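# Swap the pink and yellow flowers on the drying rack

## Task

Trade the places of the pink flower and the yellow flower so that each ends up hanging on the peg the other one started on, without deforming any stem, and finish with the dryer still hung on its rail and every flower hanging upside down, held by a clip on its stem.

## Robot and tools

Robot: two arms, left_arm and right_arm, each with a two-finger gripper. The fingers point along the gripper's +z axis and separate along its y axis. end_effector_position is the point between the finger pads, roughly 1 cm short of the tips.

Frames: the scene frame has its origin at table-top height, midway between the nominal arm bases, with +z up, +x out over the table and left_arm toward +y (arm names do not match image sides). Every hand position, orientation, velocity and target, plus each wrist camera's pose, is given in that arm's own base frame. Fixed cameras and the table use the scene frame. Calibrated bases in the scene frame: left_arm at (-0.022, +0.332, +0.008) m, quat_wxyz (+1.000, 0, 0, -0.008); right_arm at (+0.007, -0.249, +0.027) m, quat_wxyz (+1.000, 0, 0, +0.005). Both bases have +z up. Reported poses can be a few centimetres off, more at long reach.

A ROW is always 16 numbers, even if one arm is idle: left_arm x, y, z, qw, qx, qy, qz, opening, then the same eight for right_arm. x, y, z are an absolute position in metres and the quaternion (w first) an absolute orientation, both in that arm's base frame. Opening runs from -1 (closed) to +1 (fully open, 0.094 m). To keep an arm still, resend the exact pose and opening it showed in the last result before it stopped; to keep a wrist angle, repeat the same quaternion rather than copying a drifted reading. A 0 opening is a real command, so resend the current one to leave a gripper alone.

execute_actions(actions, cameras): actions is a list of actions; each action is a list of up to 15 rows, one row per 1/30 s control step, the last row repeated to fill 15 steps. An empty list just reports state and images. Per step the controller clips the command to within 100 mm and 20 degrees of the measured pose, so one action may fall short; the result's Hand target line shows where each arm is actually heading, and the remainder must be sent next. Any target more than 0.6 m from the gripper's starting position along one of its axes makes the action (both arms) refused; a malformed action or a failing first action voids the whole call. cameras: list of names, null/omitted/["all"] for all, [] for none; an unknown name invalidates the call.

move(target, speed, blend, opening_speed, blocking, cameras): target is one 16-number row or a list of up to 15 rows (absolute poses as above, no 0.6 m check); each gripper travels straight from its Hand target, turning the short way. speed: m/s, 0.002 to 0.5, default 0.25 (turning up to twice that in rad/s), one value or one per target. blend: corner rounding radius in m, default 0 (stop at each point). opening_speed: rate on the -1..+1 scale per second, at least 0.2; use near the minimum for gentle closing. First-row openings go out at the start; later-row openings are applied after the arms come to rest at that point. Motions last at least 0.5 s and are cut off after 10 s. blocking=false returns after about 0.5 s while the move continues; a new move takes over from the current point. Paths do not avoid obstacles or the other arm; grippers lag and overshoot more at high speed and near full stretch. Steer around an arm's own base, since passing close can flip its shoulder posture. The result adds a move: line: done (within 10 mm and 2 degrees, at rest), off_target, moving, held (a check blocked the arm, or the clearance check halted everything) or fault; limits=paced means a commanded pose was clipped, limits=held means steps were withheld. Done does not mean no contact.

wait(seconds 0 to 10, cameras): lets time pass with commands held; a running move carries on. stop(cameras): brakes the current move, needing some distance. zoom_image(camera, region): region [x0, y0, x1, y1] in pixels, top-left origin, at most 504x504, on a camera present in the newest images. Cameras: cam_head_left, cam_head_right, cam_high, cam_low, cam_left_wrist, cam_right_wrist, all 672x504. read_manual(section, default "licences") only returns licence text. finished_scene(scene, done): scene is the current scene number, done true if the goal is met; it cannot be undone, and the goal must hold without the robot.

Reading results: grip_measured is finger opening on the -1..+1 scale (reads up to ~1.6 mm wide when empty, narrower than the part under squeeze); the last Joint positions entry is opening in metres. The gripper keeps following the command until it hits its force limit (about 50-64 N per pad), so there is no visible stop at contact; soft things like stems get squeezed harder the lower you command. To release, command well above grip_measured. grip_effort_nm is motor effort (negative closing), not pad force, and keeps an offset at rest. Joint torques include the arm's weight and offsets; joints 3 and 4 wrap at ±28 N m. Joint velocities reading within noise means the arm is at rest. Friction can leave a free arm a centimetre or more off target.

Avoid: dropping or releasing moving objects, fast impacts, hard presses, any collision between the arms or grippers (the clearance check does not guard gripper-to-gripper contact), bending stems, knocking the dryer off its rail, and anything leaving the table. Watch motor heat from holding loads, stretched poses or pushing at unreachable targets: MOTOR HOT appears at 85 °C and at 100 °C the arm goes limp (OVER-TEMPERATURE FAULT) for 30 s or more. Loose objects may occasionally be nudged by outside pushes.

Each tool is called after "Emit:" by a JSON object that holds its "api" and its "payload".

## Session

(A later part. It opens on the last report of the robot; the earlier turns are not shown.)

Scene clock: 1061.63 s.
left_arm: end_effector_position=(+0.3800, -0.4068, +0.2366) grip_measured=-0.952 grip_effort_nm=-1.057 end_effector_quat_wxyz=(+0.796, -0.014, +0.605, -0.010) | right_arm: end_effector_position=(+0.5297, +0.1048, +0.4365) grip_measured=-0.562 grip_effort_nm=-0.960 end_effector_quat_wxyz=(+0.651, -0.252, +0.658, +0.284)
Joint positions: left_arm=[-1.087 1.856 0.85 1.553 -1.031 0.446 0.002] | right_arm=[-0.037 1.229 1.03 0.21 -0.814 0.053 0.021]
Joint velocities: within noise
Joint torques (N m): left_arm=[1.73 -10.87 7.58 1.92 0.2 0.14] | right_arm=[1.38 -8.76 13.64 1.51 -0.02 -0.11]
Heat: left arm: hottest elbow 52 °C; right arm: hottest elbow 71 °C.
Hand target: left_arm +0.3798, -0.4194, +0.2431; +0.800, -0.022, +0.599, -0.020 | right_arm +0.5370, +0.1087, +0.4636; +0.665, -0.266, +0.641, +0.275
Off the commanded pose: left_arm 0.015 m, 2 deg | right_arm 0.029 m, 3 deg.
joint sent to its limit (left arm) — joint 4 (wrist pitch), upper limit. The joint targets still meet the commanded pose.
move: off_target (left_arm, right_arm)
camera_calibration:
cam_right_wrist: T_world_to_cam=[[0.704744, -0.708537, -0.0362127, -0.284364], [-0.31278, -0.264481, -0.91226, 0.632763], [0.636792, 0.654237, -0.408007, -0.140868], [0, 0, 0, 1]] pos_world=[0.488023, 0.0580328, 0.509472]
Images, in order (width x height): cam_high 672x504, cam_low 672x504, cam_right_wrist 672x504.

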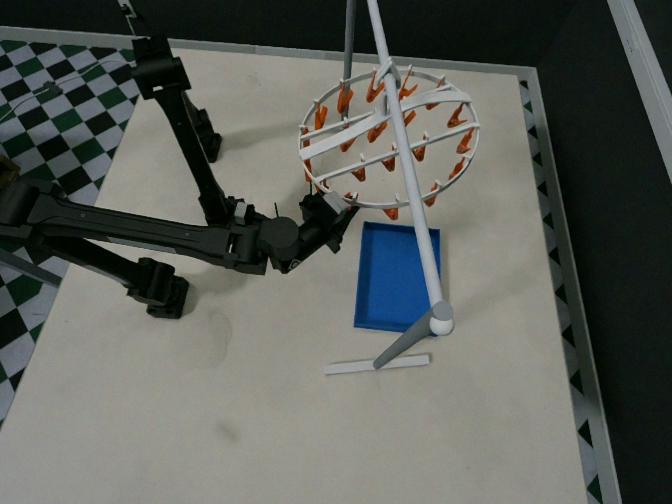

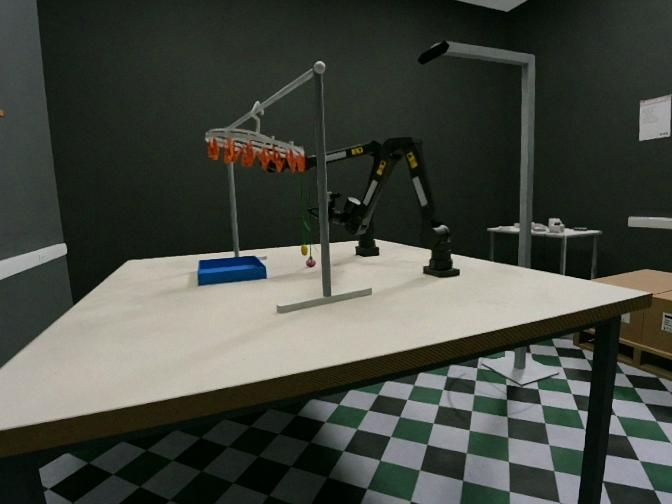

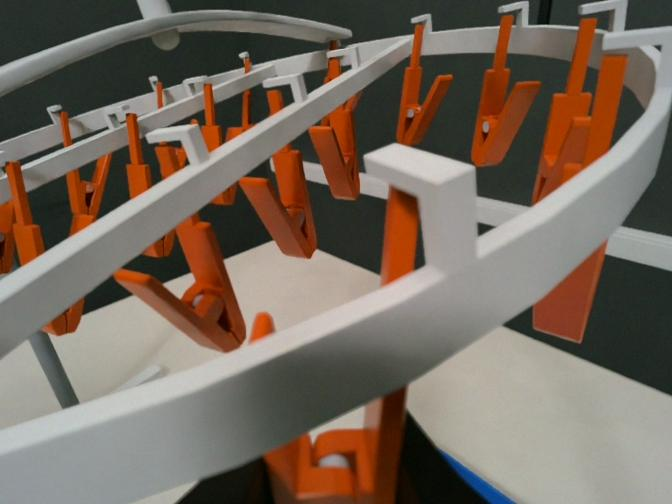

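Emit:
{"api": "move", "payload": {"target": [0.3500, -0.4450, 0.243, 0.8018, 0.0376, 0.5908, -0.0805, -0.97, 0.5390, 0.1090, 0.464, 0.6646, -0.2659, 0.6418, 0.2753, -0.62], "speed": 0.06, "cameras": ["cam_left_wrist"]}}

Emit:
{"api": "zoom_image", "payload": {"camera": "cam_left_wrist", "region": [180, 0, 480, 150]}}

Scene clock: 1084.13 s.
left_arm: end_effector_position=(+0.3557, -0.4413, +0.2370) grip_measured=-0.952 grip_effort_nm=-1.062 end_effector_quat_wxyz=(+0.802, +0.037, +0.592, -0.070) | right_arm: end_effector_position=(+0.5297, +0.1048, +0.4365) grip_measured=-0.566 grip_effort_nm=-1.033 end_effector_quat_wxyz=(+0.651, -0.252, +0.658, +0.284)
Joint positions: left_arm=[-1.135 1.856 0.84 1.527 -0.921 0.396 0.002] | right_arm=[-0.037 1.229 1.03 0.21 -0.814 0.053 0.02]
Joint velocities: within noise
Joint torques (N m): left_arm=[1.67 -13.16 4.78 1.1 0.39 -0.04] | right_arm=[1.08 -8.64 13.61 1.51 0 -0.12]
Heat: left arm: hottest elbow 52 °C; right arm: hottest elbow 70 °C.
Hand target: left_arm +0.3500, -0.4449, +0.2430; +0.802, +0.038, +0.591, -0.080 | right_arm +0.5370, +0.1087, +0.4636; +0.665, -0.266, +0.641, +0.275
Off the commanded pose: left_arm 0.009 m, 1 deg | right_arm 0.029 m, 3 deg.
move: off_target (right_arm)
camera_calibration:
cam_left_wrist: T_world_to_cam=[[-0.147106, -0.98906, 0.0109771, -0.386837], [-0.134014, 0.00893432, -0.990939, 0.325167], [0.98, -0.147245, -0.133862, -0.29142], [0, 0, 0, 1]] pos_world=[0.272262, -0.42842, 0.287457]
Images, in order (width x height): cam_left_wrist 672x504.

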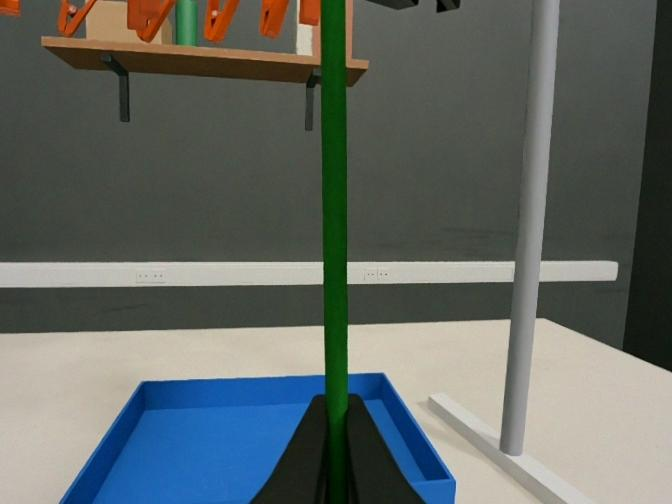

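Scaled by 1.680 from the camera's 672x504 image, which has a finer 960x720 frame.

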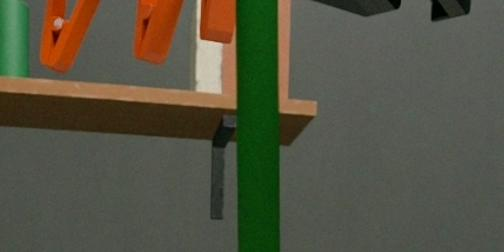

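Emit:
{"api": "move", "payload": {"target": [0.3450, -0.4700, 0.235, 0.8018, 0.0376, 0.5908, -0.0805, -0.97, 0.5390, 0.1090, 0.464, 0.6646, -0.2659, 0.6418, 0.2753, -0.62], "speed": 0.05, "cameras": ["cam_left_wrist"]}}

Emit:
{"api": "zoom_image", "payload": {"camera": "cam_left_wrist", "region": [200, 0, 400, 100]}}

Scene clock: 1089.23 s.
left_arm: end_effector_position=(+0.3457, -0.4576, +0.2355) grip_measured=-0.952 grip_effort_nm=-1.062 end_effector_quat_wxyz=(+0.800, +0.040, +0.593, -0.076) | right_arm: end_effector_position=(+0.5297, +0.1048, +0.4365) grip_measured=-0.566 grip_effort_nm=-1.033 end_effector_quat_wxyz=(+0.651, -0.252, +0.658, +0.284)
Joint positions: left_arm=[-1.167 1.875 0.868 1.527 -0.94 0.404 0.002] | right_arm=[-0.037 1.229 1.03 0.21 -0.814 0.053 0.02]
Joint velocities: within noise
Joint torques (N m): left_arm=[1.79 -10.64 7.23 1.68 0.08 0.14] | right_arm=[1.2 -8.64 13.63 1.5 -0.02 -0.11]
Heat: left arm: hottest elbow 51 °C; right arm: hottest elbow 70 °C.
Hand target: left_arm +0.3447, -0.4696, +0.2350; +0.802, +0.038, +0.591, -0.081 | right_arm +0.5370, +0.1087, +0.4636; +0.665, -0.266, +0.641, +0.275
Off the commanded pose: left_arm 0.012 m, 1 deg | right_arm 0.029 m, 3 deg.
move: off_target (left_arm, right_arm)
camera_calibration:
cam_left_wrist: T_world_to_cam=[[-0.160317, -0.986941, 0.015689, -0.399973], [-0.137528, 0.00659471, -0.990476, 0.322534], [0.977438, -0.160948, -0.13679, -0.288856], [0, 0, 0, 1]] pos_world=[0.262574, -0.443368, 0.286224]
Images, in order (width x height): cam_left_wrist 672x504.

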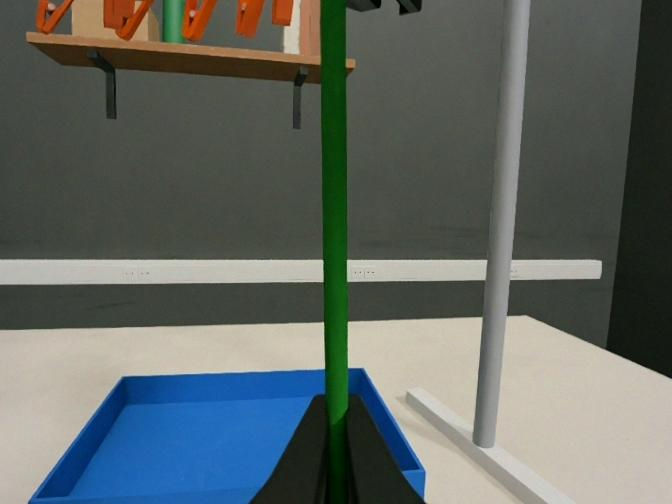

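Scaled by 2.520 from the camera's 672x504 image, which has a finer 960x720 frame.

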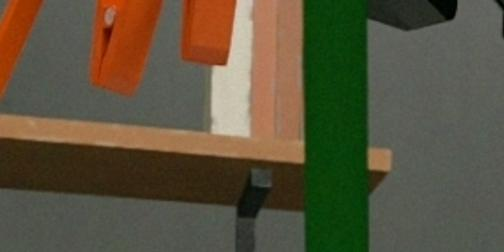

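Emit:
{"api": "move", "payload": {"target": [0.2950, -0.4750, 0.235, 0.8018, 0.0376, 0.5908, -0.0805, -0.97, 0.5390, 0.1090, 0.464, 0.6646, -0.2659, 0.6418, 0.2753, -0.62], "speed": 0.06, "cameras": ["cam_left_wrist"]}}

Emit:
{"api": "zoom_image", "payload": {"camera": "cam_left_wrist", "region": [220, 0, 400, 90]}}

Scene clock: 1100.07 s.
left_arm: end_effector_position=(+0.3015, -0.4755, +0.2320) grip_measured=-0.952 grip_effort_nm=-1.062 end_effector_quat_wxyz=(+0.792, +0.046, +0.604, -0.078) | right_arm: end_effector_position=(+0.5297, +0.1048, +0.4365) grip_measured=-0.566 grip_effort_nm=-1.033 end_effector_quat_wxyz=(+0.651, -0.252, +0.658, +0.284)
Joint positions: left_arm=[-1.27 1.876 0.868 1.551 -1.03 0.455 0.002] | right_arm=[-0.037 1.229 1.03 0.21 -0.814 0.053 0.02]
Joint velocities: within noise
Joint torques (N m): left_arm=[2.08 -12.98 4.45 2 0.13 0.11] | right_arm=[0.97 -8.64 13.61 1.55 -0.01 -0.11]
Heat: left arm: hottest elbow 51 °C; right arm: hottest elbow 70 °C.
Hand target: left_arm +0.2953, -0.4751, +0.2352; +0.793, +0.043, +0.602, -0.084 | right_arm +0.5370, +0.1087, +0.4636; +0.665, -0.266, +0.641, +0.275
Off the commanded pose: left_arm 0.007 m, 2 deg | right_arm 0.029 m, 3 deg.
joint sent to its limit (left arm) — joint 4 (wrist pitch), upper limit. The joint targets still meet the commanded pose.
move: off_target (right_arm)
camera_calibration:
cam_left_wrist: T_world_to_cam=[[-0.169925, -0.985408, 0.00985095, -0.419708], [-0.163933, 0.018409, -0.9863, 0.325696], [0.971726, -0.169212, -0.164669, -0.2448], [0, 0, 0, 1]] pos_world=[0.219952, -0.461002, 0.285057]
Images, in order (width x height): cam_left_wrist 672x504.

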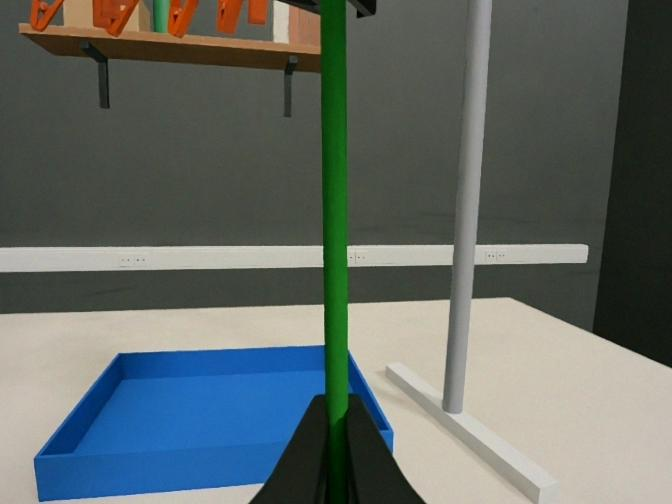

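Scaled by 2.800 from the camera's 672x504 image, which has a finer 960x720 frame.

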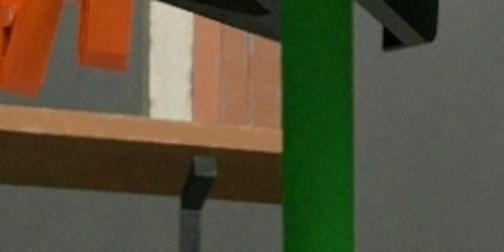

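Emit:
{"api": "zoom_image", "payload": {"camera": "cam_left_wrist", "region": [236, 0, 286, 34]}}

Scaled by 10.080 from the camera's 672x504 image, which has a finer 960x720 frame.

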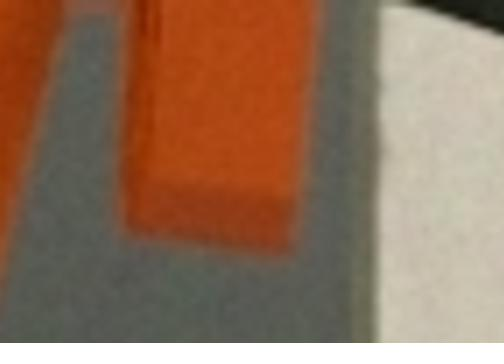

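Emit:
{"api": "move", "payload": {"target": [[0.3600, -0.4750, 0.300, 0.8018, 0.0376, 0.5908, -0.0805, -0.97, 0.5390, 0.1090, 0.464, 0.6646, -0.2659, 0.6418, 0.2753, -0.62]], "speed": 0.06, "cameras": ["cam_left_wrist"]}}

Emit:
{"api": "zoom_image", "payload": {"camera": "cam_left_wrist", "region": [220, 0, 420, 140]}}

Scene clock: 1157.60 s.
left_arm: end_effector_position=(+0.3518, -0.4703, +0.2707) grip_measured=-0.952 grip_effort_nm=-1.062 end_effector_quat_wxyz=(+0.794, +0.063, +0.602, -0.064) | right_arm: end_effector_position=(+0.5298, +0.1048, +0.4363) grip_measured=-0.566 grip_effort_nm=-1.033 end_effector_quat_wxyz=(+0.651, -0.252, +0.658, +0.284)
Joint positions: left_arm=[-1.164 1.785 0.906 1.342 -0.927 0.403 0.002] | right_arm=[-0.037 1.229 1.03 0.21 -0.814 0.053 0.02]
Joint velocities: within noise
Joint torques (N m): left_arm=[3.31 -13.86 9.01 1.03 0.37 -0.05] | right_arm=[1.2 -8.64 13.64 1.51 -0.02 -0.11]
Heat: left arm: hottest elbow 48 °C; right arm: hottest elbow 71 °C.
Hand target: left_arm +0.3590, -0.4736, +0.3000; +0.802, +0.038, +0.591, -0.080 | right_arm +0.5371, +0.1087, +0.4634; +0.665, -0.266, +0.642, +0.275
Off the commanded pose: left_arm 0.031 m, 4 deg | right_arm 0.030 m, 3 deg.
move: off_target (left_arm, right_arm)
camera_calibration:
cam_left_wrist: T_world_to_cam=[[-0.168796, -0.985054, -0.0343047, -0.394696], [-0.154229, 0.0607717, -0.986164, 0.388483], [0.97351, -0.16117, -0.162182, -0.283921], [0, 0, 0, 1]] pos_world=[0.269692, -0.458165, 0.323521]
Images, in order (width x height): cam_left_wrist 672x504.

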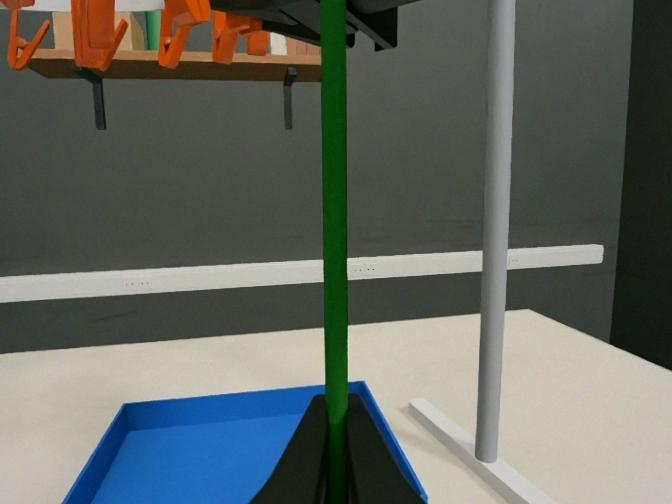

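Scaled by 2.520 from the camera's 672x504 image, which has a finer 960x720 frame.

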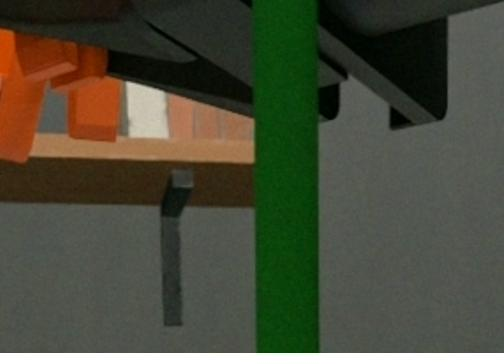

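Emit:
{"api": "execute_actions", "payload": {"actions": [], "cameras": ["cam_low"]}}

Emit:
{"api": "zoom_image", "payload": {"camera": "cam_low", "region": [200, 125, 340, 195]}}

Emit:
{"api": "zoom_image", "payload": {"camera": "cam_left_wrist", "region": [215, 0, 285, 60]}}

Scene clock: 1167.73 s.
left_arm: end_effector_position=(+0.3518, -0.4703, +0.2706) grip_measured=-0.952 grip_effort_nm=-1.062 end_effector_quat_wxyz=(+0.794, +0.063, +0.602, -0.065) | right_arm: end_effector_position=(+0.5298, +0.1048, +0.4363) grip_measured=-0.566 grip_effort_nm=-1.028 end_effector_quat_wxyz=(+0.651, -0.252, +0.658, +0.284)
Joint positions: left_arm=[-1.164 1.785 0.906 1.342 -0.927 0.402 0.002] | right_arm=[-0.037 1.229 1.03 0.21 -0.814 0.053 0.02]
Joint velocities: within noise
Joint torques (N m): left_arm=[3.25 -13.8 9.01 1.16 0.36 -0.06] | right_arm=[1.2 -8.47 13.64 1.54 -0.02 -0.11]
Heat: left arm: hottest elbow 50 °C; right arm: hottest elbow 72 °C.
Hand target: left_arm +0.3591, -0.4736, +0.3000; +0.802, +0.038, +0.591, -0.080 | right_arm +0.5371, +0.1087, +0.4634; +0.665, -0.266, +0.642, +0.275
Tool commands: left_gripper/opening=-0.97 right_gripper/opening=-0.62
Off the commanded pose: left_arm 0.031 m, 4 deg | right_arm 0.030 m, 3 deg.
Images, in order (width x height): cam_low 672x504.

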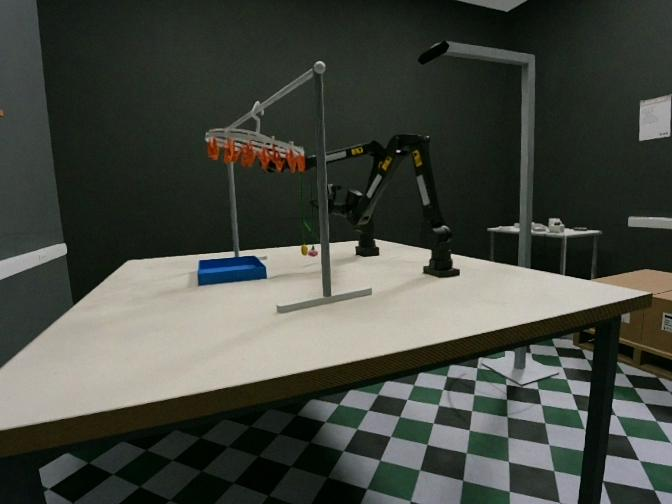

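Scaled by 3.600 from the camera's 672x504 image, which has a finer 960x720 frame.

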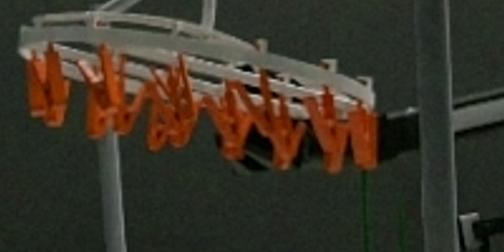

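This scene's latest camera images include none from cam_left_wrist. They are from: cam_low. cam_left_wrist's image comes with the result of a call that names it in "cameras".

Emit:
{"api": "execute_actions", "payload": {"actions": [], "cameras": ["cam_left_wrist"]}}

Emit:
{"api": "zoom_image", "payload": {"camera": "cam_left_wrist", "region": [200, 0, 300, 70]}}

Scene clock: 1169.17 s.
left_arm: end_effector_position=(+0.3518, -0.4703, +0.2706) grip_measured=-0.952 grip_effort_nm=-1.062 end_effector_quat_wxyz=(+0.794, +0.063, +0.602, -0.065) | right_arm: end_effector_position=(+0.5298, +0.1048, +0.4363) grip_measured=-0.566 grip_effort_nm=-1.033 end_effector_quat_wxyz=(+0.651, -0.252, +0.658, +0.284)
Joint positions: left_arm=[-1.164 1.785 0.906 1.342 -0.927 0.402 0.002] | right_arm=[-0.037 1.229 1.03 0.21 -0.814 0.053 0.02]
Joint velocities: within noise
Joint torques (N m): left_arm=[3.25 -13.8 9.02 1.16 0.36 -0.05] | right_arm=[1.2 -8.7 13.64 1.5 -0.03 -0.11]
Heat: left arm: hottest elbow 50 °C; right arm: hottest elbow 72 °C.
Hand target: left_arm +0.3591, -0.4736, +0.3000; +0.802, +0.038, +0.591, -0.080 | right_arm +0.5371, +0.1087, +0.4634; +0.665, -0.266, +0.642, +0.275
Tool commands: left_gripper/opening=-0.97 right_gripper/opening=-0.62
Off the commanded pose: left_arm 0.031 m, 4 deg | right_arm 0.030 m, 3 deg.
camera_calibration:
cam_left_wrist: T_world_to_cam=[[-0.16911, -0.985027, -0.0335224, -0.394812], [-0.154559, 0.0600957, -0.986154, 0.388222], [0.973403, -0.161587, -0.162408, -0.284045], [0, 0, 0, 1]] pos_world=[0.269727, -0.458129, 0.323481]
Images, in order (width x height): cam_left_wrist 672x504.

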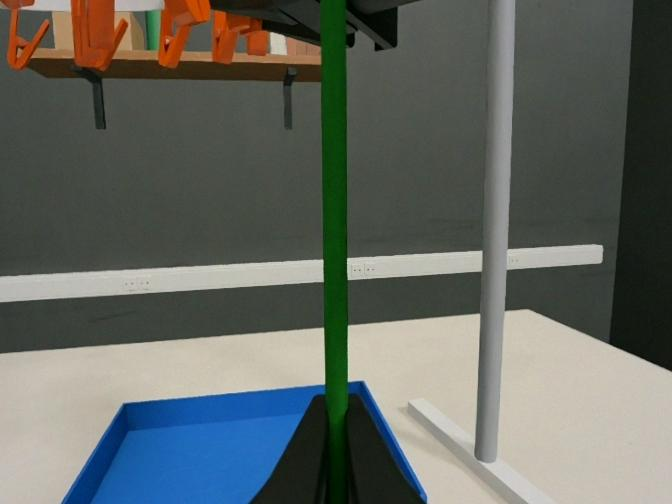

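Scaled by 5.040 from the camera's 672x504 image, which has a finer 960x720 frame.

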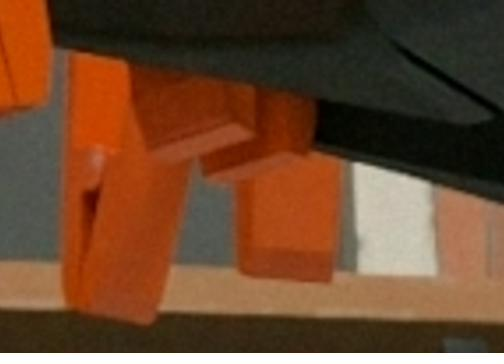

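Emit:
{"api": "move", "payload": {"target": [[0.41, -0.458, 0.275, 0.8018, 0.0376, 0.5908, -0.0805, -0.97, 0.5390, 0.1090, 0.464, 0.6646, -0.2659, 0.6418, 0.2753, -0.62], [0.50, -0.453, 0.268, 0.8018, 0.0376, 0.5908, -0.0805, -0.97, 0.5390, 0.1090, 0.464, 0.6646, -0.2659, 0.6418, 0.2753, -0.62]], "speed": 0.05, "blend": 0.02, "cameras": ["cam_left_wrist"]}}

Scene clock: 1191.10 s.
left_arm: end_effector_position=(+0.4872, -0.4462, +0.2575) grip_measured=-0.952 grip_effort_nm=-1.057 end_effector_quat_wxyz=(+0.797, +0.049, +0.597, -0.074) | right_arm: end_effector_position=(+0.5298, +0.1048, +0.4363) grip_measured=-0.566 grip_effort_nm=-1.028 end_effector_quat_wxyz=(+0.651, -0.252, +0.658, +0.284)
Joint positions: left_arm=[-0.909 1.894 1.048 1.221 -0.698 0.238 0.002] | right_arm=[-0.037 1.229 1.03 0.21 -0.814 0.053 0.02]
Joint velocities: within noise
Joint torques (N m): left_arm=[3.25 -12.92 9.44 1.35 0.3 -0.04] | right_arm=[1.32 -8.64 13.61 1.54 -0.02 -0.12]
Heat: left arm: hottest elbow 52 °C; right arm: hottest elbow 72 °C.
Hand target: left_arm +0.4992, -0.4522, +0.2679; +0.802, +0.038, +0.591, -0.081 | right_arm +0.5371, +0.1087, +0.4634; +0.665, -0.266, +0.642, +0.275
Off the commanded pose: left_arm 0.018 m, 2 deg | right_arm 0.030 m, 3 deg.
move: off_target (left_arm, right_arm)
camera_calibration:
cam_left_wrist: T_world_to_cam=[[-0.168057, -0.985775, -0.00202545, -0.357536], [-0.146401, 0.0269906, -0.988857, 0.376717], [0.974845, -0.165888, -0.148855, -0.420167], [0, 0, 0, 1]] pos_world=[0.404663, -0.432319, 0.309251]
Images, in order (width x height): cam_left_wrist 672x504.

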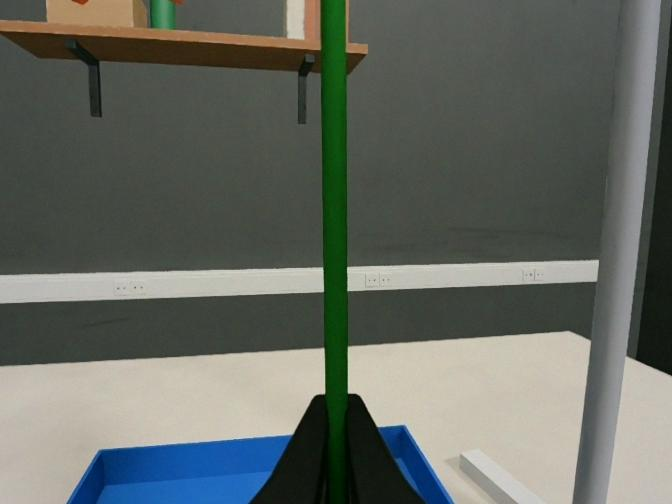

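Emit:
{"api": "move", "payload": {"target": [0.5715, -0.4565, 0.270, 0.8018, 0.0376, 0.5908, -0.0805, -0.97, 0.5390, 0.1090, 0.464, 0.6646, -0.2659, 0.6418, 0.2753, -0.62], "speed": 0.04, "cameras": ["cam_right_wrist"]}}

Emit:
{"api": "zoom_image", "payload": {"camera": "cam_right_wrist", "region": [260, 380, 410, 504]}}

Scene clock: 1195.10 s.
left_arm: end_effector_position=(+0.5568, -0.4521, +0.2580) grip_measured=-0.952 grip_effort_nm=-1.062 end_effector_quat_wxyz=(+0.796, +0.050, +0.599, -0.075) | right_arm: end_effector_position=(+0.5298, +0.1048, +0.4363) grip_measured=-0.566 grip_effort_nm=-1.033 end_effector_quat_wxyz=(+0.651, -0.252, +0.658, +0.284)
Joint positions: left_arm=[-0.82 1.979 1.208 1.118 -0.614 0.195 0.002] | right_arm=[-0.037 1.229 1.03 0.21 -0.814 0.053 0.02]
Joint velocities: within noise
Joint torques (N m): left_arm=[3.49 -14.45 10.28 1.4 0.27 -0.08] | right_arm=[1.03 -8.53 13.6 1.47 -0.02 -0.11]
Heat: left arm: hottest elbow 53 °C; right arm: hottest elbow 72 °C.
Hand target: left_arm +0.5704, -0.4556, +0.2698; +0.802, +0.038, +0.591, -0.080 | right_arm +0.5371, +0.1087, +0.4634; +0.665, -0.266, +0.642, +0.275
Off the commanded pose: left_arm 0.019 m, 2 deg | right_arm 0.030 m, 3 deg.
move: off_target (left_arm, right_arm)
camera_calibration:
cam_right_wrist: T_world_to_cam=[[0.70473, -0.708536, -0.0364915, -0.284327], [-0.313127, -0.264467, -0.912145, 0.632756], [0.636637, 0.654243, -0.40824, -0.140835], [0, 0, 0, 1]] pos_world=[0.488168, 0.0580273, 0.509295]
Images, in order (width x height): cam_right_wrist 672x504.

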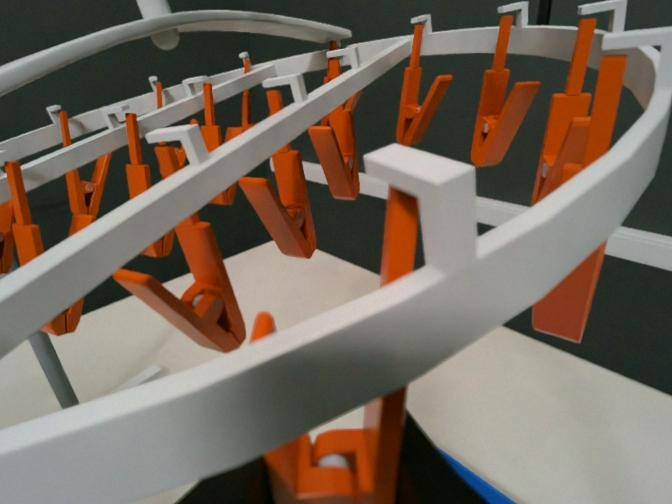

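Scaled by 3.360 from the camera's 672x504 image, which has a finer 960x720 frame.

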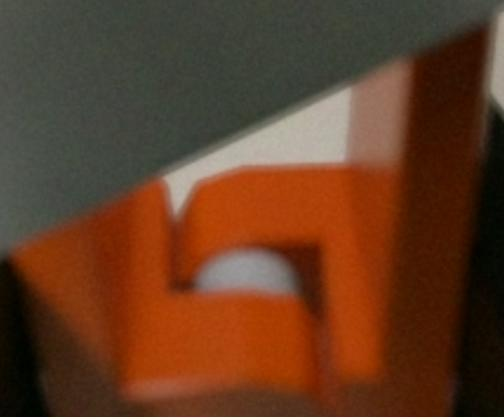

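Emit:
{"api": "move", "payload": {"target": [0.5775, -0.4565, 0.288, 0.8018, 0.0376, 0.5908, -0.0805, -0.97, 0.5390, 0.1090, 0.464, 0.6646, -0.2659, 0.6418, 0.2753, -0.62], "speed": 0.03, "cameras": ["cam_left_wrist"]}}

Emit:
{"api": "zoom_image", "payload": {"camera": "cam_left_wrist", "region": [260, 0, 410, 110]}}

Scene clock: 1207.63 s.
left_arm: end_effector_position=(+0.5642, -0.4547, +0.2582) grip_measured=-0.952 grip_effort_nm=-1.067 end_effector_quat_wxyz=(+0.790, +0.057, +0.606, -0.070) | right_arm: end_effector_position=(+0.5298, +0.1048, +0.4363) grip_measured=-0.566 grip_effort_nm=-1.033 end_effector_quat_wxyz=(+0.651, -0.252, +0.658, +0.284)
Joint positions: left_arm=[-0.813 1.979 1.228 1.071 -0.607 0.192 0.002] | right_arm=[-0.037 1.229 1.03 0.21 -0.814 0.053 0.02]
Joint velocities: within noise
Joint torques (N m): left_arm=[3.43 -16.44 10.4 1.43 0.26 -0.06] | right_arm=[1.08 -8.7 13.57 1.47 -0.01 -0.11]
Heat: left arm: hottest elbow 54 °C; right arm: hottest elbow 73 °C.
Hand target: left_arm +0.5757, -0.4550, +0.2880; +0.802, +0.038, +0.591, -0.080 | right_arm +0.5371, +0.1087, +0.4634; +0.665, -0.266, +0.642, +0.275
Off the commanded pose: left_arm 0.033 m, 3 deg | right_arm 0.030 m, 3 deg.
move: off_target (left_arm, right_arm)
camera_calibration:
cam_left_wrist: T_world_to_cam=[[-0.170694, -0.985183, -0.0166652, -0.347433], [-0.166443, 0.0455002, -0.985001, 0.407612], [0.971164, -0.16536, -0.171744, -0.488349], [0, 0, 0, 1]] pos_world=[0.482807, -0.441584, 0.311837]
Images, in order (width x height): cam_left_wrist 672x504.

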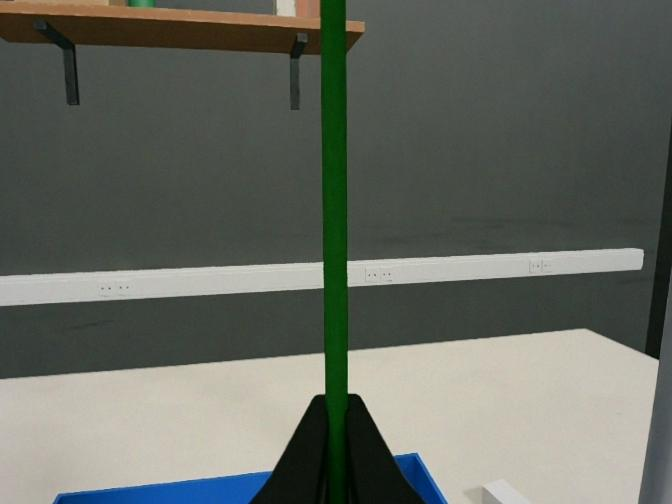

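Scaled by 3.360 from the camera's 672x504 image, which has a finer 960x720 frame.

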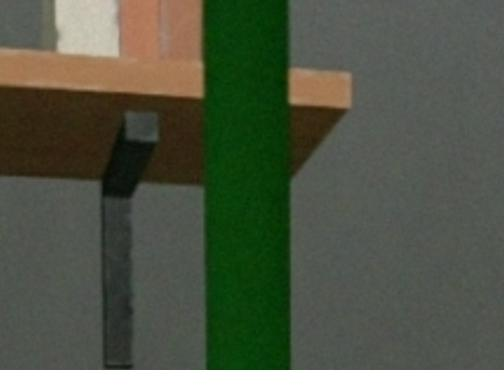

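Emit:
{"api": "move", "payload": {"target": [0.5755, -0.4510, 0.305, 0.8074, 0.0368, 0.5831, -0.0809, -0.97, 0.5390, 0.1090, 0.464, 0.6646, -0.2659, 0.6418, 0.2753, -0.62], "speed": 0.03, "cameras": ["cam_right_wrist"]}}

Emit:
{"api": "zoom_image", "payload": {"camera": "cam_right_wrist", "region": [200, 280, 480, 504]}}

Scene clock: 1217.27 s.
left_arm: end_effector_position=(+0.5654, -0.4523, +0.2656) grip_measured=-0.952 grip_effort_nm=-1.062 end_effector_quat_wxyz=(+0.793, +0.055, +0.602, -0.072) | right_arm: end_effector_position=(+0.5298, +0.1048, +0.4363) grip_measured=-0.566 grip_effort_nm=-1.038 end_effector_quat_wxyz=(+0.651, -0.252, +0.658, +0.284)
Joint positions: left_arm=[-0.808 1.969 1.228 1.071 -0.6 0.192 0.002] | right_arm=[-0.037 1.229 1.03 0.21 -0.814 0.053 0.02]
Joint velocities: within noise
Joint torques (N m): left_arm=[3.43 -17.73 9.98 1.43 0.26 0.07] | right_arm=[1.26 -8.59 13.6 1.51 -0.01 -0.12]
Heat: left arm: hottest elbow 57 °C; right arm: hottest elbow 73 °C.
Hand target: left_arm +0.5737, -0.4494, +0.3047; +0.808, +0.037, +0.583, -0.081 | right_arm +0.5371, +0.1087, +0.4634; +0.665, -0.266, +0.642, +0.275
Off the commanded pose: left_arm 0.041 m, 4 deg | right_arm 0.030 m, 3 deg.
move: off_target (left_arm, right_arm)
camera_calibration:
cam_right_wrist: T_world_to_cam=[[0.70473, -0.708536, -0.0364915, -0.284327], [-0.313127, -0.264467, -0.912145, 0.632756], [0.636637, 0.654243, -0.40824, -0.140835], [0, 0, 0, 1]] pos_world=[0.488168, 0.0580273, 0.509295]
Images, in order (width x height): cam_right_wrist 672x504.

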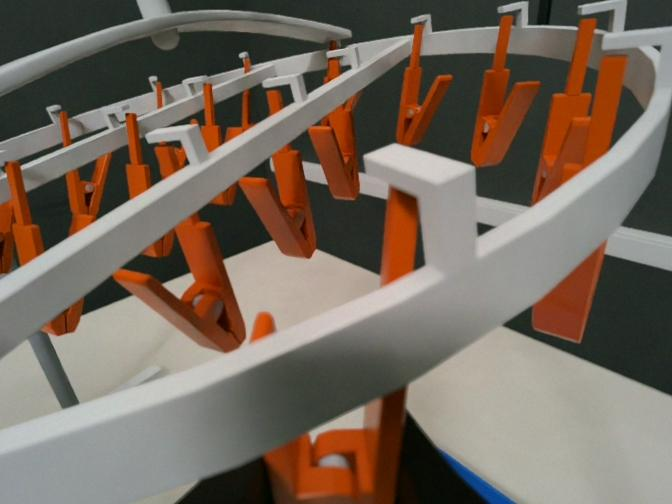

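Scaled by 1.800 from the camera's 672x504 image, which has a finer 960x720 frame.

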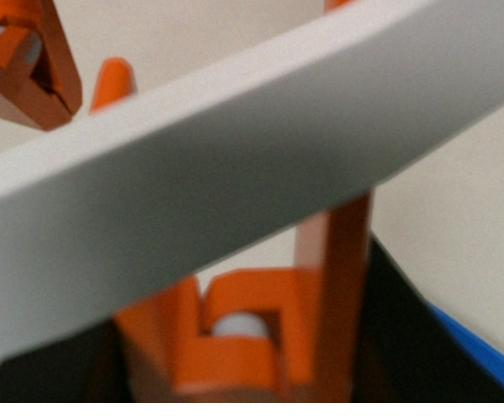

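Emit:
{"api": "move", "payload": {"target": [0.5745, -0.4485, 0.322, 0.8074, 0.0368, 0.5831, -0.0809, -0.97, 0.5390, 0.1090, 0.464, 0.6646, -0.2659, 0.6418, 0.2753, -0.62], "speed": 0.03, "cameras": ["cam_low"]}}

Emit:
{"api": "zoom_image", "payload": {"camera": "cam_low", "region": [310, 120, 450, 260]}}

Scene clock: 1223.17 s.
left_arm: end_effector_position=(+0.5643, -0.4504, +0.2813) grip_measured=-0.952 grip_effort_nm=-1.067 end_effector_quat_wxyz=(+0.793, +0.056, +0.603, -0.072) | right_arm: end_effector_position=(+0.5298, +0.1048, +0.4363) grip_measured=-0.566 grip_effort_nm=-1.023 end_effector_quat_wxyz=(+0.651, -0.252, +0.658, +0.284)
Joint positions: left_arm=[-0.807 1.936 1.228 1.036 -0.598 0.192 0.002] | right_arm=[-0.037 1.229 1.03 0.21 -0.814 0.053 0.02]
Joint velocities: within noise
Joint torques (N m): left_arm=[3.49 -17.49 10.32 1.39 0.26 0.06] | right_arm=[1.26 -8.59 13.61 1.51 -0.01 -0.11]
Heat: left arm: hottest elbow 58 °C; right arm: hottest elbow 73 °C.
Hand target: left_arm +0.5723, -0.4469, +0.3219; +0.808, +0.037, +0.583, -0.081 | right_arm +0.5371, +0.1087, +0.4634; +0.665, -0.266, +0.642, +0.275
Off the commanded pose: left_arm 0.042 m, 4 deg | right_arm 0.030 m, 3 deg.
move: off_target (left_arm, right_arm)
Images, in order (width x height): cam_low 672x504.

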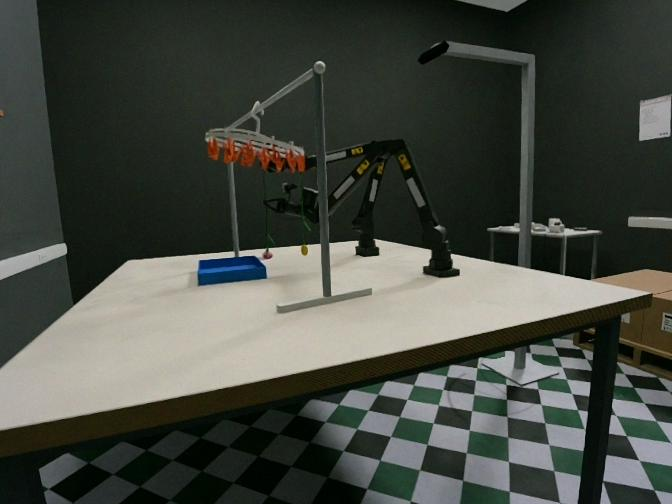

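Scaled by 3.600 from the camera's 672x504 image, which has a finer 960x720 frame.

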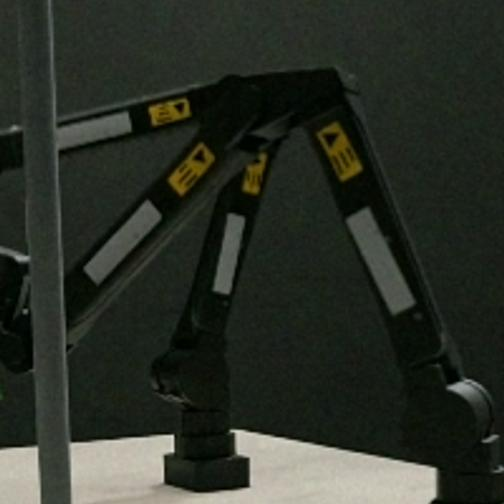

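Stem at px ~(267,175–250). Zoom there.

Emit:
{"api": "zoom_image", "payload": {"camera": "cam_low", "region": [232, 140, 316, 215]}}

Scaled by 6.000 from the camera's 672x504 image, which has a finer 960x720 frame.

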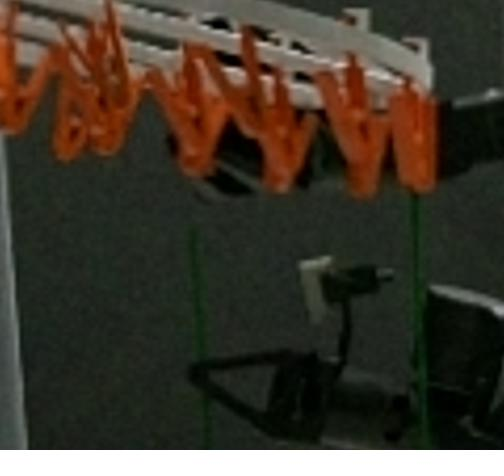

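Emit:
{"api": "zoom_image", "payload": {"camera": "cam_low", "region": [250, 150, 284, 206]}}

Scaled by 9.000 from the camera's 672x504 image, which has a finer 960x720 frame.

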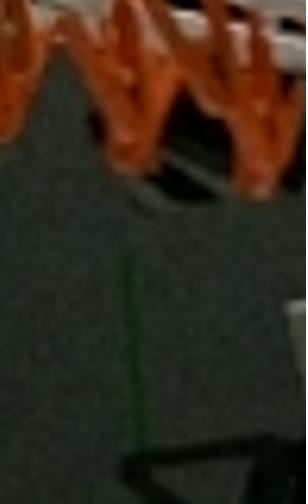

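Emit:
{"api": "move", "payload": {"target": [0.5740, -0.4480, 0.338, 0.8074, 0.0368, 0.5831, -0.0809, -0.97, 0.5390, 0.1090, 0.464, 0.6646, -0.2659, 0.6418, 0.2753, -0.62], "speed": 0.03, "cameras": ["cam_low"]}}

Emit:
{"api": "zoom_image", "payload": {"camera": "cam_low", "region": [246, 155, 288, 205]}}

Scene clock: 1257.30 s.
left_arm: end_effector_position=(+0.5632, -0.4489, +0.2927) grip_measured=-0.952 grip_effort_nm=-1.067 end_effector_quat_wxyz=(+0.791, +0.058, +0.605, -0.070) | right_arm: end_effector_position=(+0.5298, +0.1048, +0.4363) grip_measured=-0.566 grip_effort_nm=-1.033 end_effector_quat_wxyz=(+0.651, -0.252, +0.658, +0.284)
Joint positions: left_arm=[-0.807 1.909 1.228 1.001 -0.598 0.192 0.002] | right_arm=[-0.037 1.229 1.03 0.21 -0.814 0.053 0.02]
Joint velocities: within noise
Joint torques (N m): left_arm=[3.37 -17.32 11.02 1.42 0.25 0.06] | right_arm=[1.14 -8.59 13.61 1.52 -0.02 -0.1]
Heat: left arm: hottest elbow 62 °C; right arm: hottest elbow 74 °C.
Hand target: left_arm +0.5714, -0.4459, +0.3377; +0.808, +0.037, +0.583, -0.081 | right_arm +0.5371, +0.1087, +0.4634; +0.665, -0.266, +0.642, +0.275
Off the commanded pose: left_arm 0.047 m, 4 deg | right_arm 0.030 m, 3 deg.
move: off_target (left_arm, right_arm)
Images, in order (width x height): cam_low 672x504.

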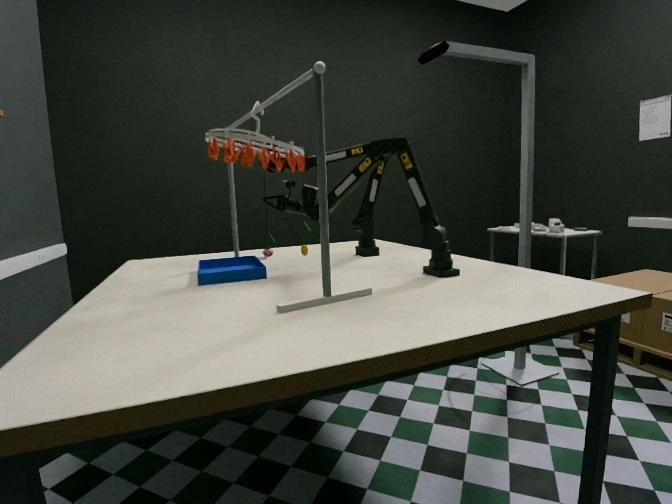

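Scaled by 10.080 from the camera's 672x504 image, which has a finer 960x720 frame.

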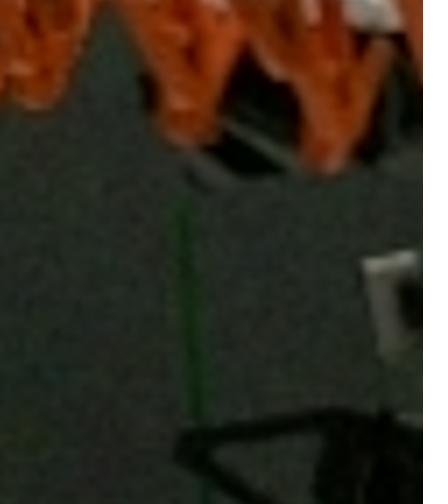

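Emit:
{"api": "move", "payload": {"target": [0.5665, -0.4490, 0.338, 0.8110, 0.0360, 0.5780, -0.0813, -0.97, 0.5390, 0.1090, 0.464, 0.6646, -0.2659, 0.6418, 0.2753, -0.62], "speed": 0.02, "cameras": ["cam_low"]}}

Emit:
{"api": "zoom_image", "payload": {"camera": "cam_low", "region": [246, 155, 288, 205]}}

Scene clock: 1278.50 s.
left_arm: end_effector_position=(+0.5631, -0.4485, +0.2936) grip_measured=-0.952 grip_effort_nm=-1.062 end_effector_quat_wxyz=(+0.791, +0.058, +0.605, -0.070) | right_arm: end_effector_position=(+0.5298, +0.1048, +0.4363) grip_measured=-0.566 grip_effort_nm=-1.043 end_effector_quat_wxyz=(+0.651, -0.252, +0.658, +0.284)
Joint positions: left_arm=[-0.807 1.908 1.228 1.001 -0.599 0.194 0.002] | right_arm=[-0.037 1.229 1.03 0.21 -0.814 0.053 0.02]
Joint velocities: within noise
Joint torques (N m): left_arm=[2.73 -17.32 10.22 2.56 0.01 0.15] | right_arm=[1.38 -8.76 13.59 1.5 -0.03 -0.12]
Heat: left arm: hottest elbow 65 °C; right arm: hottest elbow 74 °C.
Hand target: left_arm +0.5647, -0.4474, +0.3375; +0.811, +0.036, +0.578, -0.081 | right_arm +0.5371, +0.1087, +0.4634; +0.665, -0.266, +0.642, +0.275
Off the commanded pose: left_arm 0.045 m, 5 deg | right_arm 0.030 m, 3 deg.
move: off_target (left_arm, right_arm)
Images, in order (width x height): cam_low 672x504.

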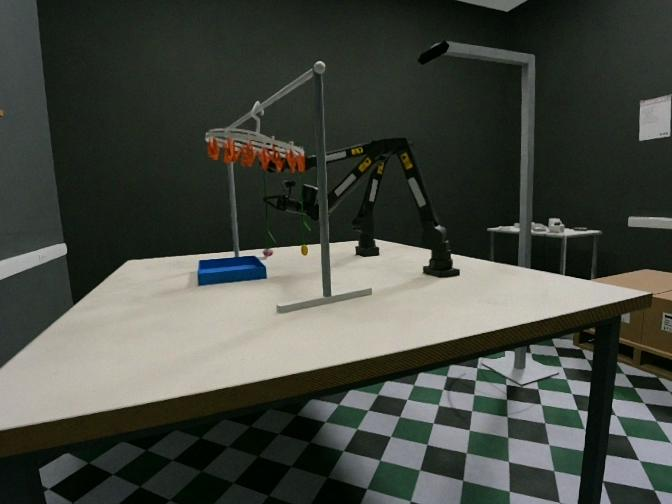

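Scaled by 10.080 from the camera's 672x504 image, which has a finer 960x720 frame.

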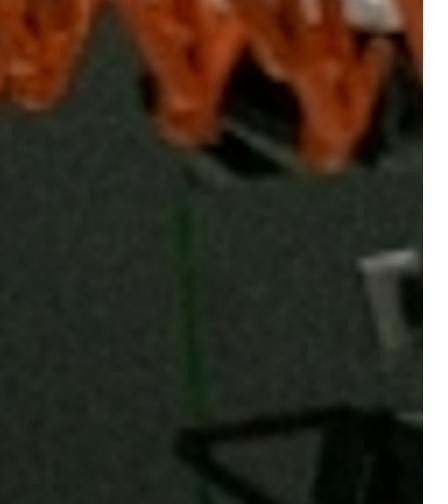

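Emit:
{"api": "move", "payload": {"target": [0.5560, -0.4490, 0.334, 0.8180, 0.0350, 0.5680, -0.0818, -0.97, 0.5390, 0.1090, 0.464, 0.6646, -0.2659, 0.6418, 0.2753, -0.62], "speed": 0.02, "cameras": []}}

Scene clock: 1281.33 s.
left_arm: end_effector_position=(+0.5605, -0.4446, +0.3049) grip_measured=-0.952 grip_effort_nm=-1.067 end_effector_quat_wxyz=(+0.804, +0.047, +0.588, -0.070) | right_arm: end_effector_position=(+0.5298, +0.1048, +0.4363) grip_measured=-0.566 grip_effort_nm=-1.023 end_effector_quat_wxyz=(+0.651, -0.252, +0.658, +0.284)
Joint positions: left_arm=[-0.807 1.908 1.228 1.057 -0.605 0.215 0.002] | right_arm=[-0.037 1.229 1.03 0.21 -0.814 0.053 0.02]
Joint velocities: within noise
Joint torques (N m): left_arm=[1.85 -16.62 8.8 2.62 0.06 0.16] | right_arm=[1.26 -8.82 13.65 1.51 -0.02 -0.12]
Heat: left arm: hottest elbow 65 °C; right arm: hottest elbow 74 °C.
Hand target: left_arm +0.5554, -0.4483, +0.3338; +0.818, +0.035, +0.568, -0.082 | right_arm +0.5371, +0.1087, +0.4634; +0.665, -0.266, +0.642, +0.275
Off the commanded pose: left_arm 0.030 m, 3 deg | right_arm 0.030 m, 3 deg.
move: off_target (left_arm, right_arm)
No camera images: "cameras" was empty.

Emit:
{"api": "move", "payload": {"target": [0.5590, -0.4570, 0.330, 0.8140, 0.0358, 0.5738, -0.0814, -0.97, 0.5390, 0.1090, 0.464, 0.6646, -0.2659, 0.6418, 0.2753, -0.62], "speed": 0.02, "cameras": ["cam_low"]}}

Emit:
{"api": "zoom_image", "payload": {"camera": "cam_low", "region": [246, 155, 288, 205]}}

Scene clock: 1284.30 s.
left_arm: end_effector_position=(+0.5589, -0.4456, +0.3046) grip_measured=-0.952 grip_effort_nm=-1.062 end_effector_quat_wxyz=(+0.804, +0.046, +0.589, -0.069) | right_arm: end_effector_position=(+0.5298, +0.1048, +0.4363) grip_measured=-0.566 grip_effort_nm=-1.033 end_effector_quat_wxyz=(+0.651, -0.252, +0.658, +0.284)
Joint positions: left_arm=[-0.811 1.908 1.228 1.057 -0.613 0.216 0.002] | right_arm=[-0.037 1.229 1.03 0.21 -0.814 0.053 0.02]
Joint velocities: within noise
Joint torques (N m): left_arm=[1.73 -15.62 10.18 1.78 0.06 0.1] | right_arm=[1.32 -8.76 13.6 1.51 -0.02 -0.11]
Heat: left arm: hottest elbow 64 °C; right arm: hottest elbow 74 °C.
Hand target: left_arm +0.5578, -0.4560, +0.3299; +0.814, +0.036, +0.574, -0.082 | right_arm +0.5371, +0.1087, +0.4634; +0.665, -0.266, +0.642, +0.275
Off the commanded pose: left_arm 0.028 m, 3 deg | right_arm 0.030 m, 3 deg.
move: off_target (left_arm, right_arm)
Images, in order (width x height): cam_low 672x504.

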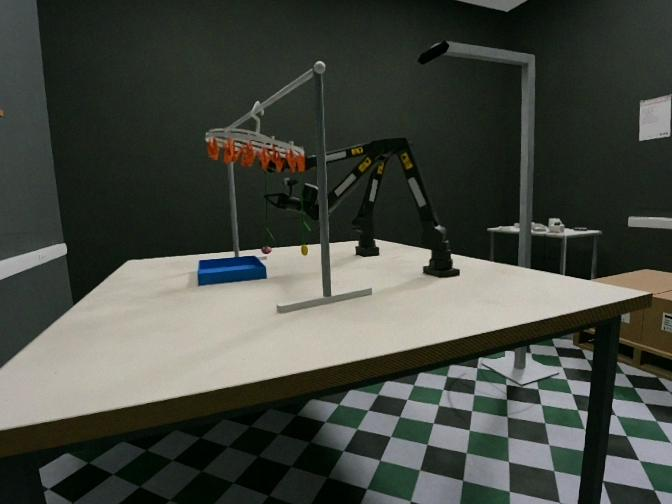

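Scaled by 10.080 from the camera's 672x504 image, which has a finer 960x720 frame.

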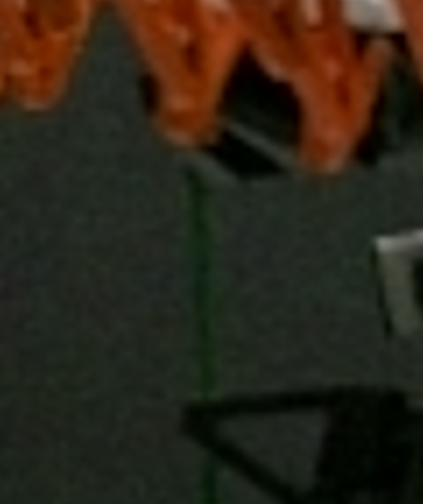

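Emit:
{"api": "move", "payload": {"target": [0.5600, -0.4640, 0.330, 0.8140, 0.0358, 0.5738, -0.0814, -0.97, 0.5390, 0.1090, 0.464, 0.6646, -0.2659, 0.6418, 0.2753, -0.62], "speed": 0.02, "cameras": []}}

Scene clock: 1287.80 s.
left_arm: end_effector_position=(+0.5569, -0.4496, +0.3089) grip_measured=-0.952 grip_effort_nm=-1.057 end_effector_quat_wxyz=(+0.805, +0.043, +0.587, -0.072) | right_arm: end_effector_position=(+0.5298, +0.1048, +0.4363) grip_measured=-0.566 grip_effort_nm=-1.033 end_effector_quat_wxyz=(+0.651, -0.252, +0.658, +0.284)
Joint positions: left_arm=[-0.818 1.908 1.238 1.057 -0.619 0.216 0.002] | right_arm=[-0.037 1.229 1.03 0.21 -0.814 0.053 0.02]
Joint velocities: within noise
Joint torques (N m): left_arm=[1.73 -14.74 10.92 1.54 0.07 0.14] | right_arm=[1.26 -8.35 13.64 1.46 -0.01 -0.12]
Heat: left arm: hottest elbow 64 °C; right arm: hottest elbow 74 °C.
Hand target: left_arm +0.5585, -0.4629, +0.3299; +0.814, +0.036, +0.574, -0.082 | right_arm +0.5371, +0.1087, +0.4634; +0.665, -0.266, +0.642, +0.275
Off the commanded pose: left_arm 0.026 m, 2 deg | right_arm 0.030 m, 3 deg.
move: off_target (left_arm, right_arm)
No camera images: "cameras" was empty.

Emit:
{"api": "move", "payload": {"target": [0.5675, -0.4650, 0.332, 0.8100, 0.0365, 0.5793, -0.0812, -0.97, 0.5390, 0.1090, 0.464, 0.6646, -0.2659, 0.6418, 0.2753, -0.62], "speed": 0.02, "cameras": ["cam_low"]}}

Emit:
{"api": "zoom_image", "payload": {"camera": "cam_low", "region": [246, 155, 288, 205]}}

Scene clock: 1290.47 s.
left_arm: end_effector_position=(+0.5607, -0.4536, +0.3123) grip_measured=-0.952 grip_effort_nm=-1.062 end_effector_quat_wxyz=(+0.803, +0.046, +0.591, -0.070) | right_arm: end_effector_position=(+0.5298, +0.1048, +0.4363) grip_measured=-0.566 grip_effort_nm=-1.033 end_effector_quat_wxyz=(+0.651, -0.252, +0.658, +0.284)
Joint positions: left_arm=[-0.818 1.908 1.257 1.025 -0.619 0.216 0.002] | right_arm=[-0.037 1.229 1.03 0.21 -0.814 0.053 0.02]
Joint velocities: within noise
Joint torques (N m): left_arm=[2.32 -14.74 11.1 1.35 0.23 -0.01] | right_arm=[1.14 -8.53 13.63 1.54 -0.01 -0.12]
Heat: left arm: hottest elbow 64 °C; right arm: hottest elbow 74 °C.
Hand target: left_arm +0.5661, -0.4639, +0.3320; +0.810, +0.037, +0.579, -0.081 | right_arm +0.5371, +0.1087, +0.4634; +0.665, -0.266, +0.642, +0.275
Off the commanded pose: left_arm 0.024 m, 2 deg | right_arm 0.030 m, 3 deg.
move: off_target (left_arm, right_arm)
Images, in order (width x height): cam_low 672x504.

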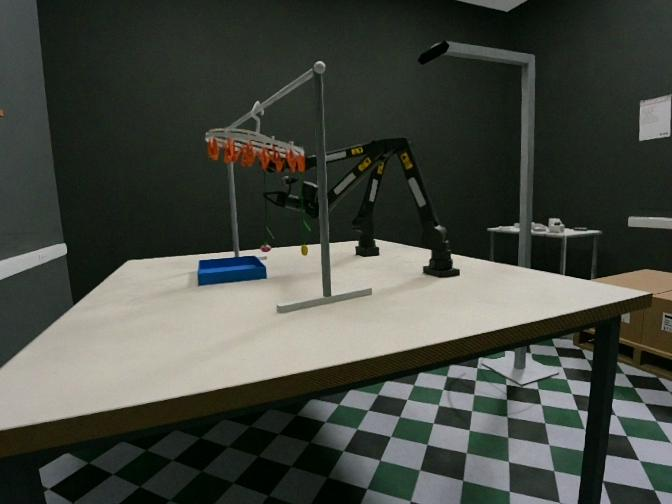

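Scaled by 10.080 from the camera's 672x504 image, which has a finer 960x720 frame.

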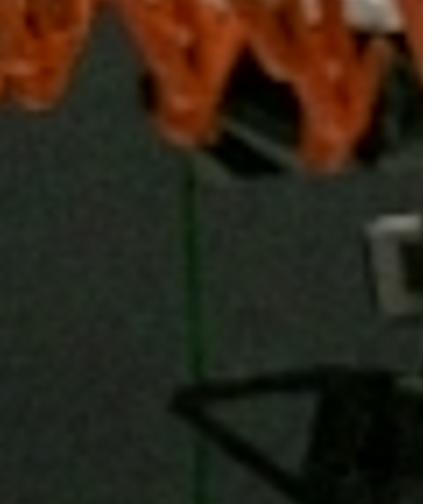

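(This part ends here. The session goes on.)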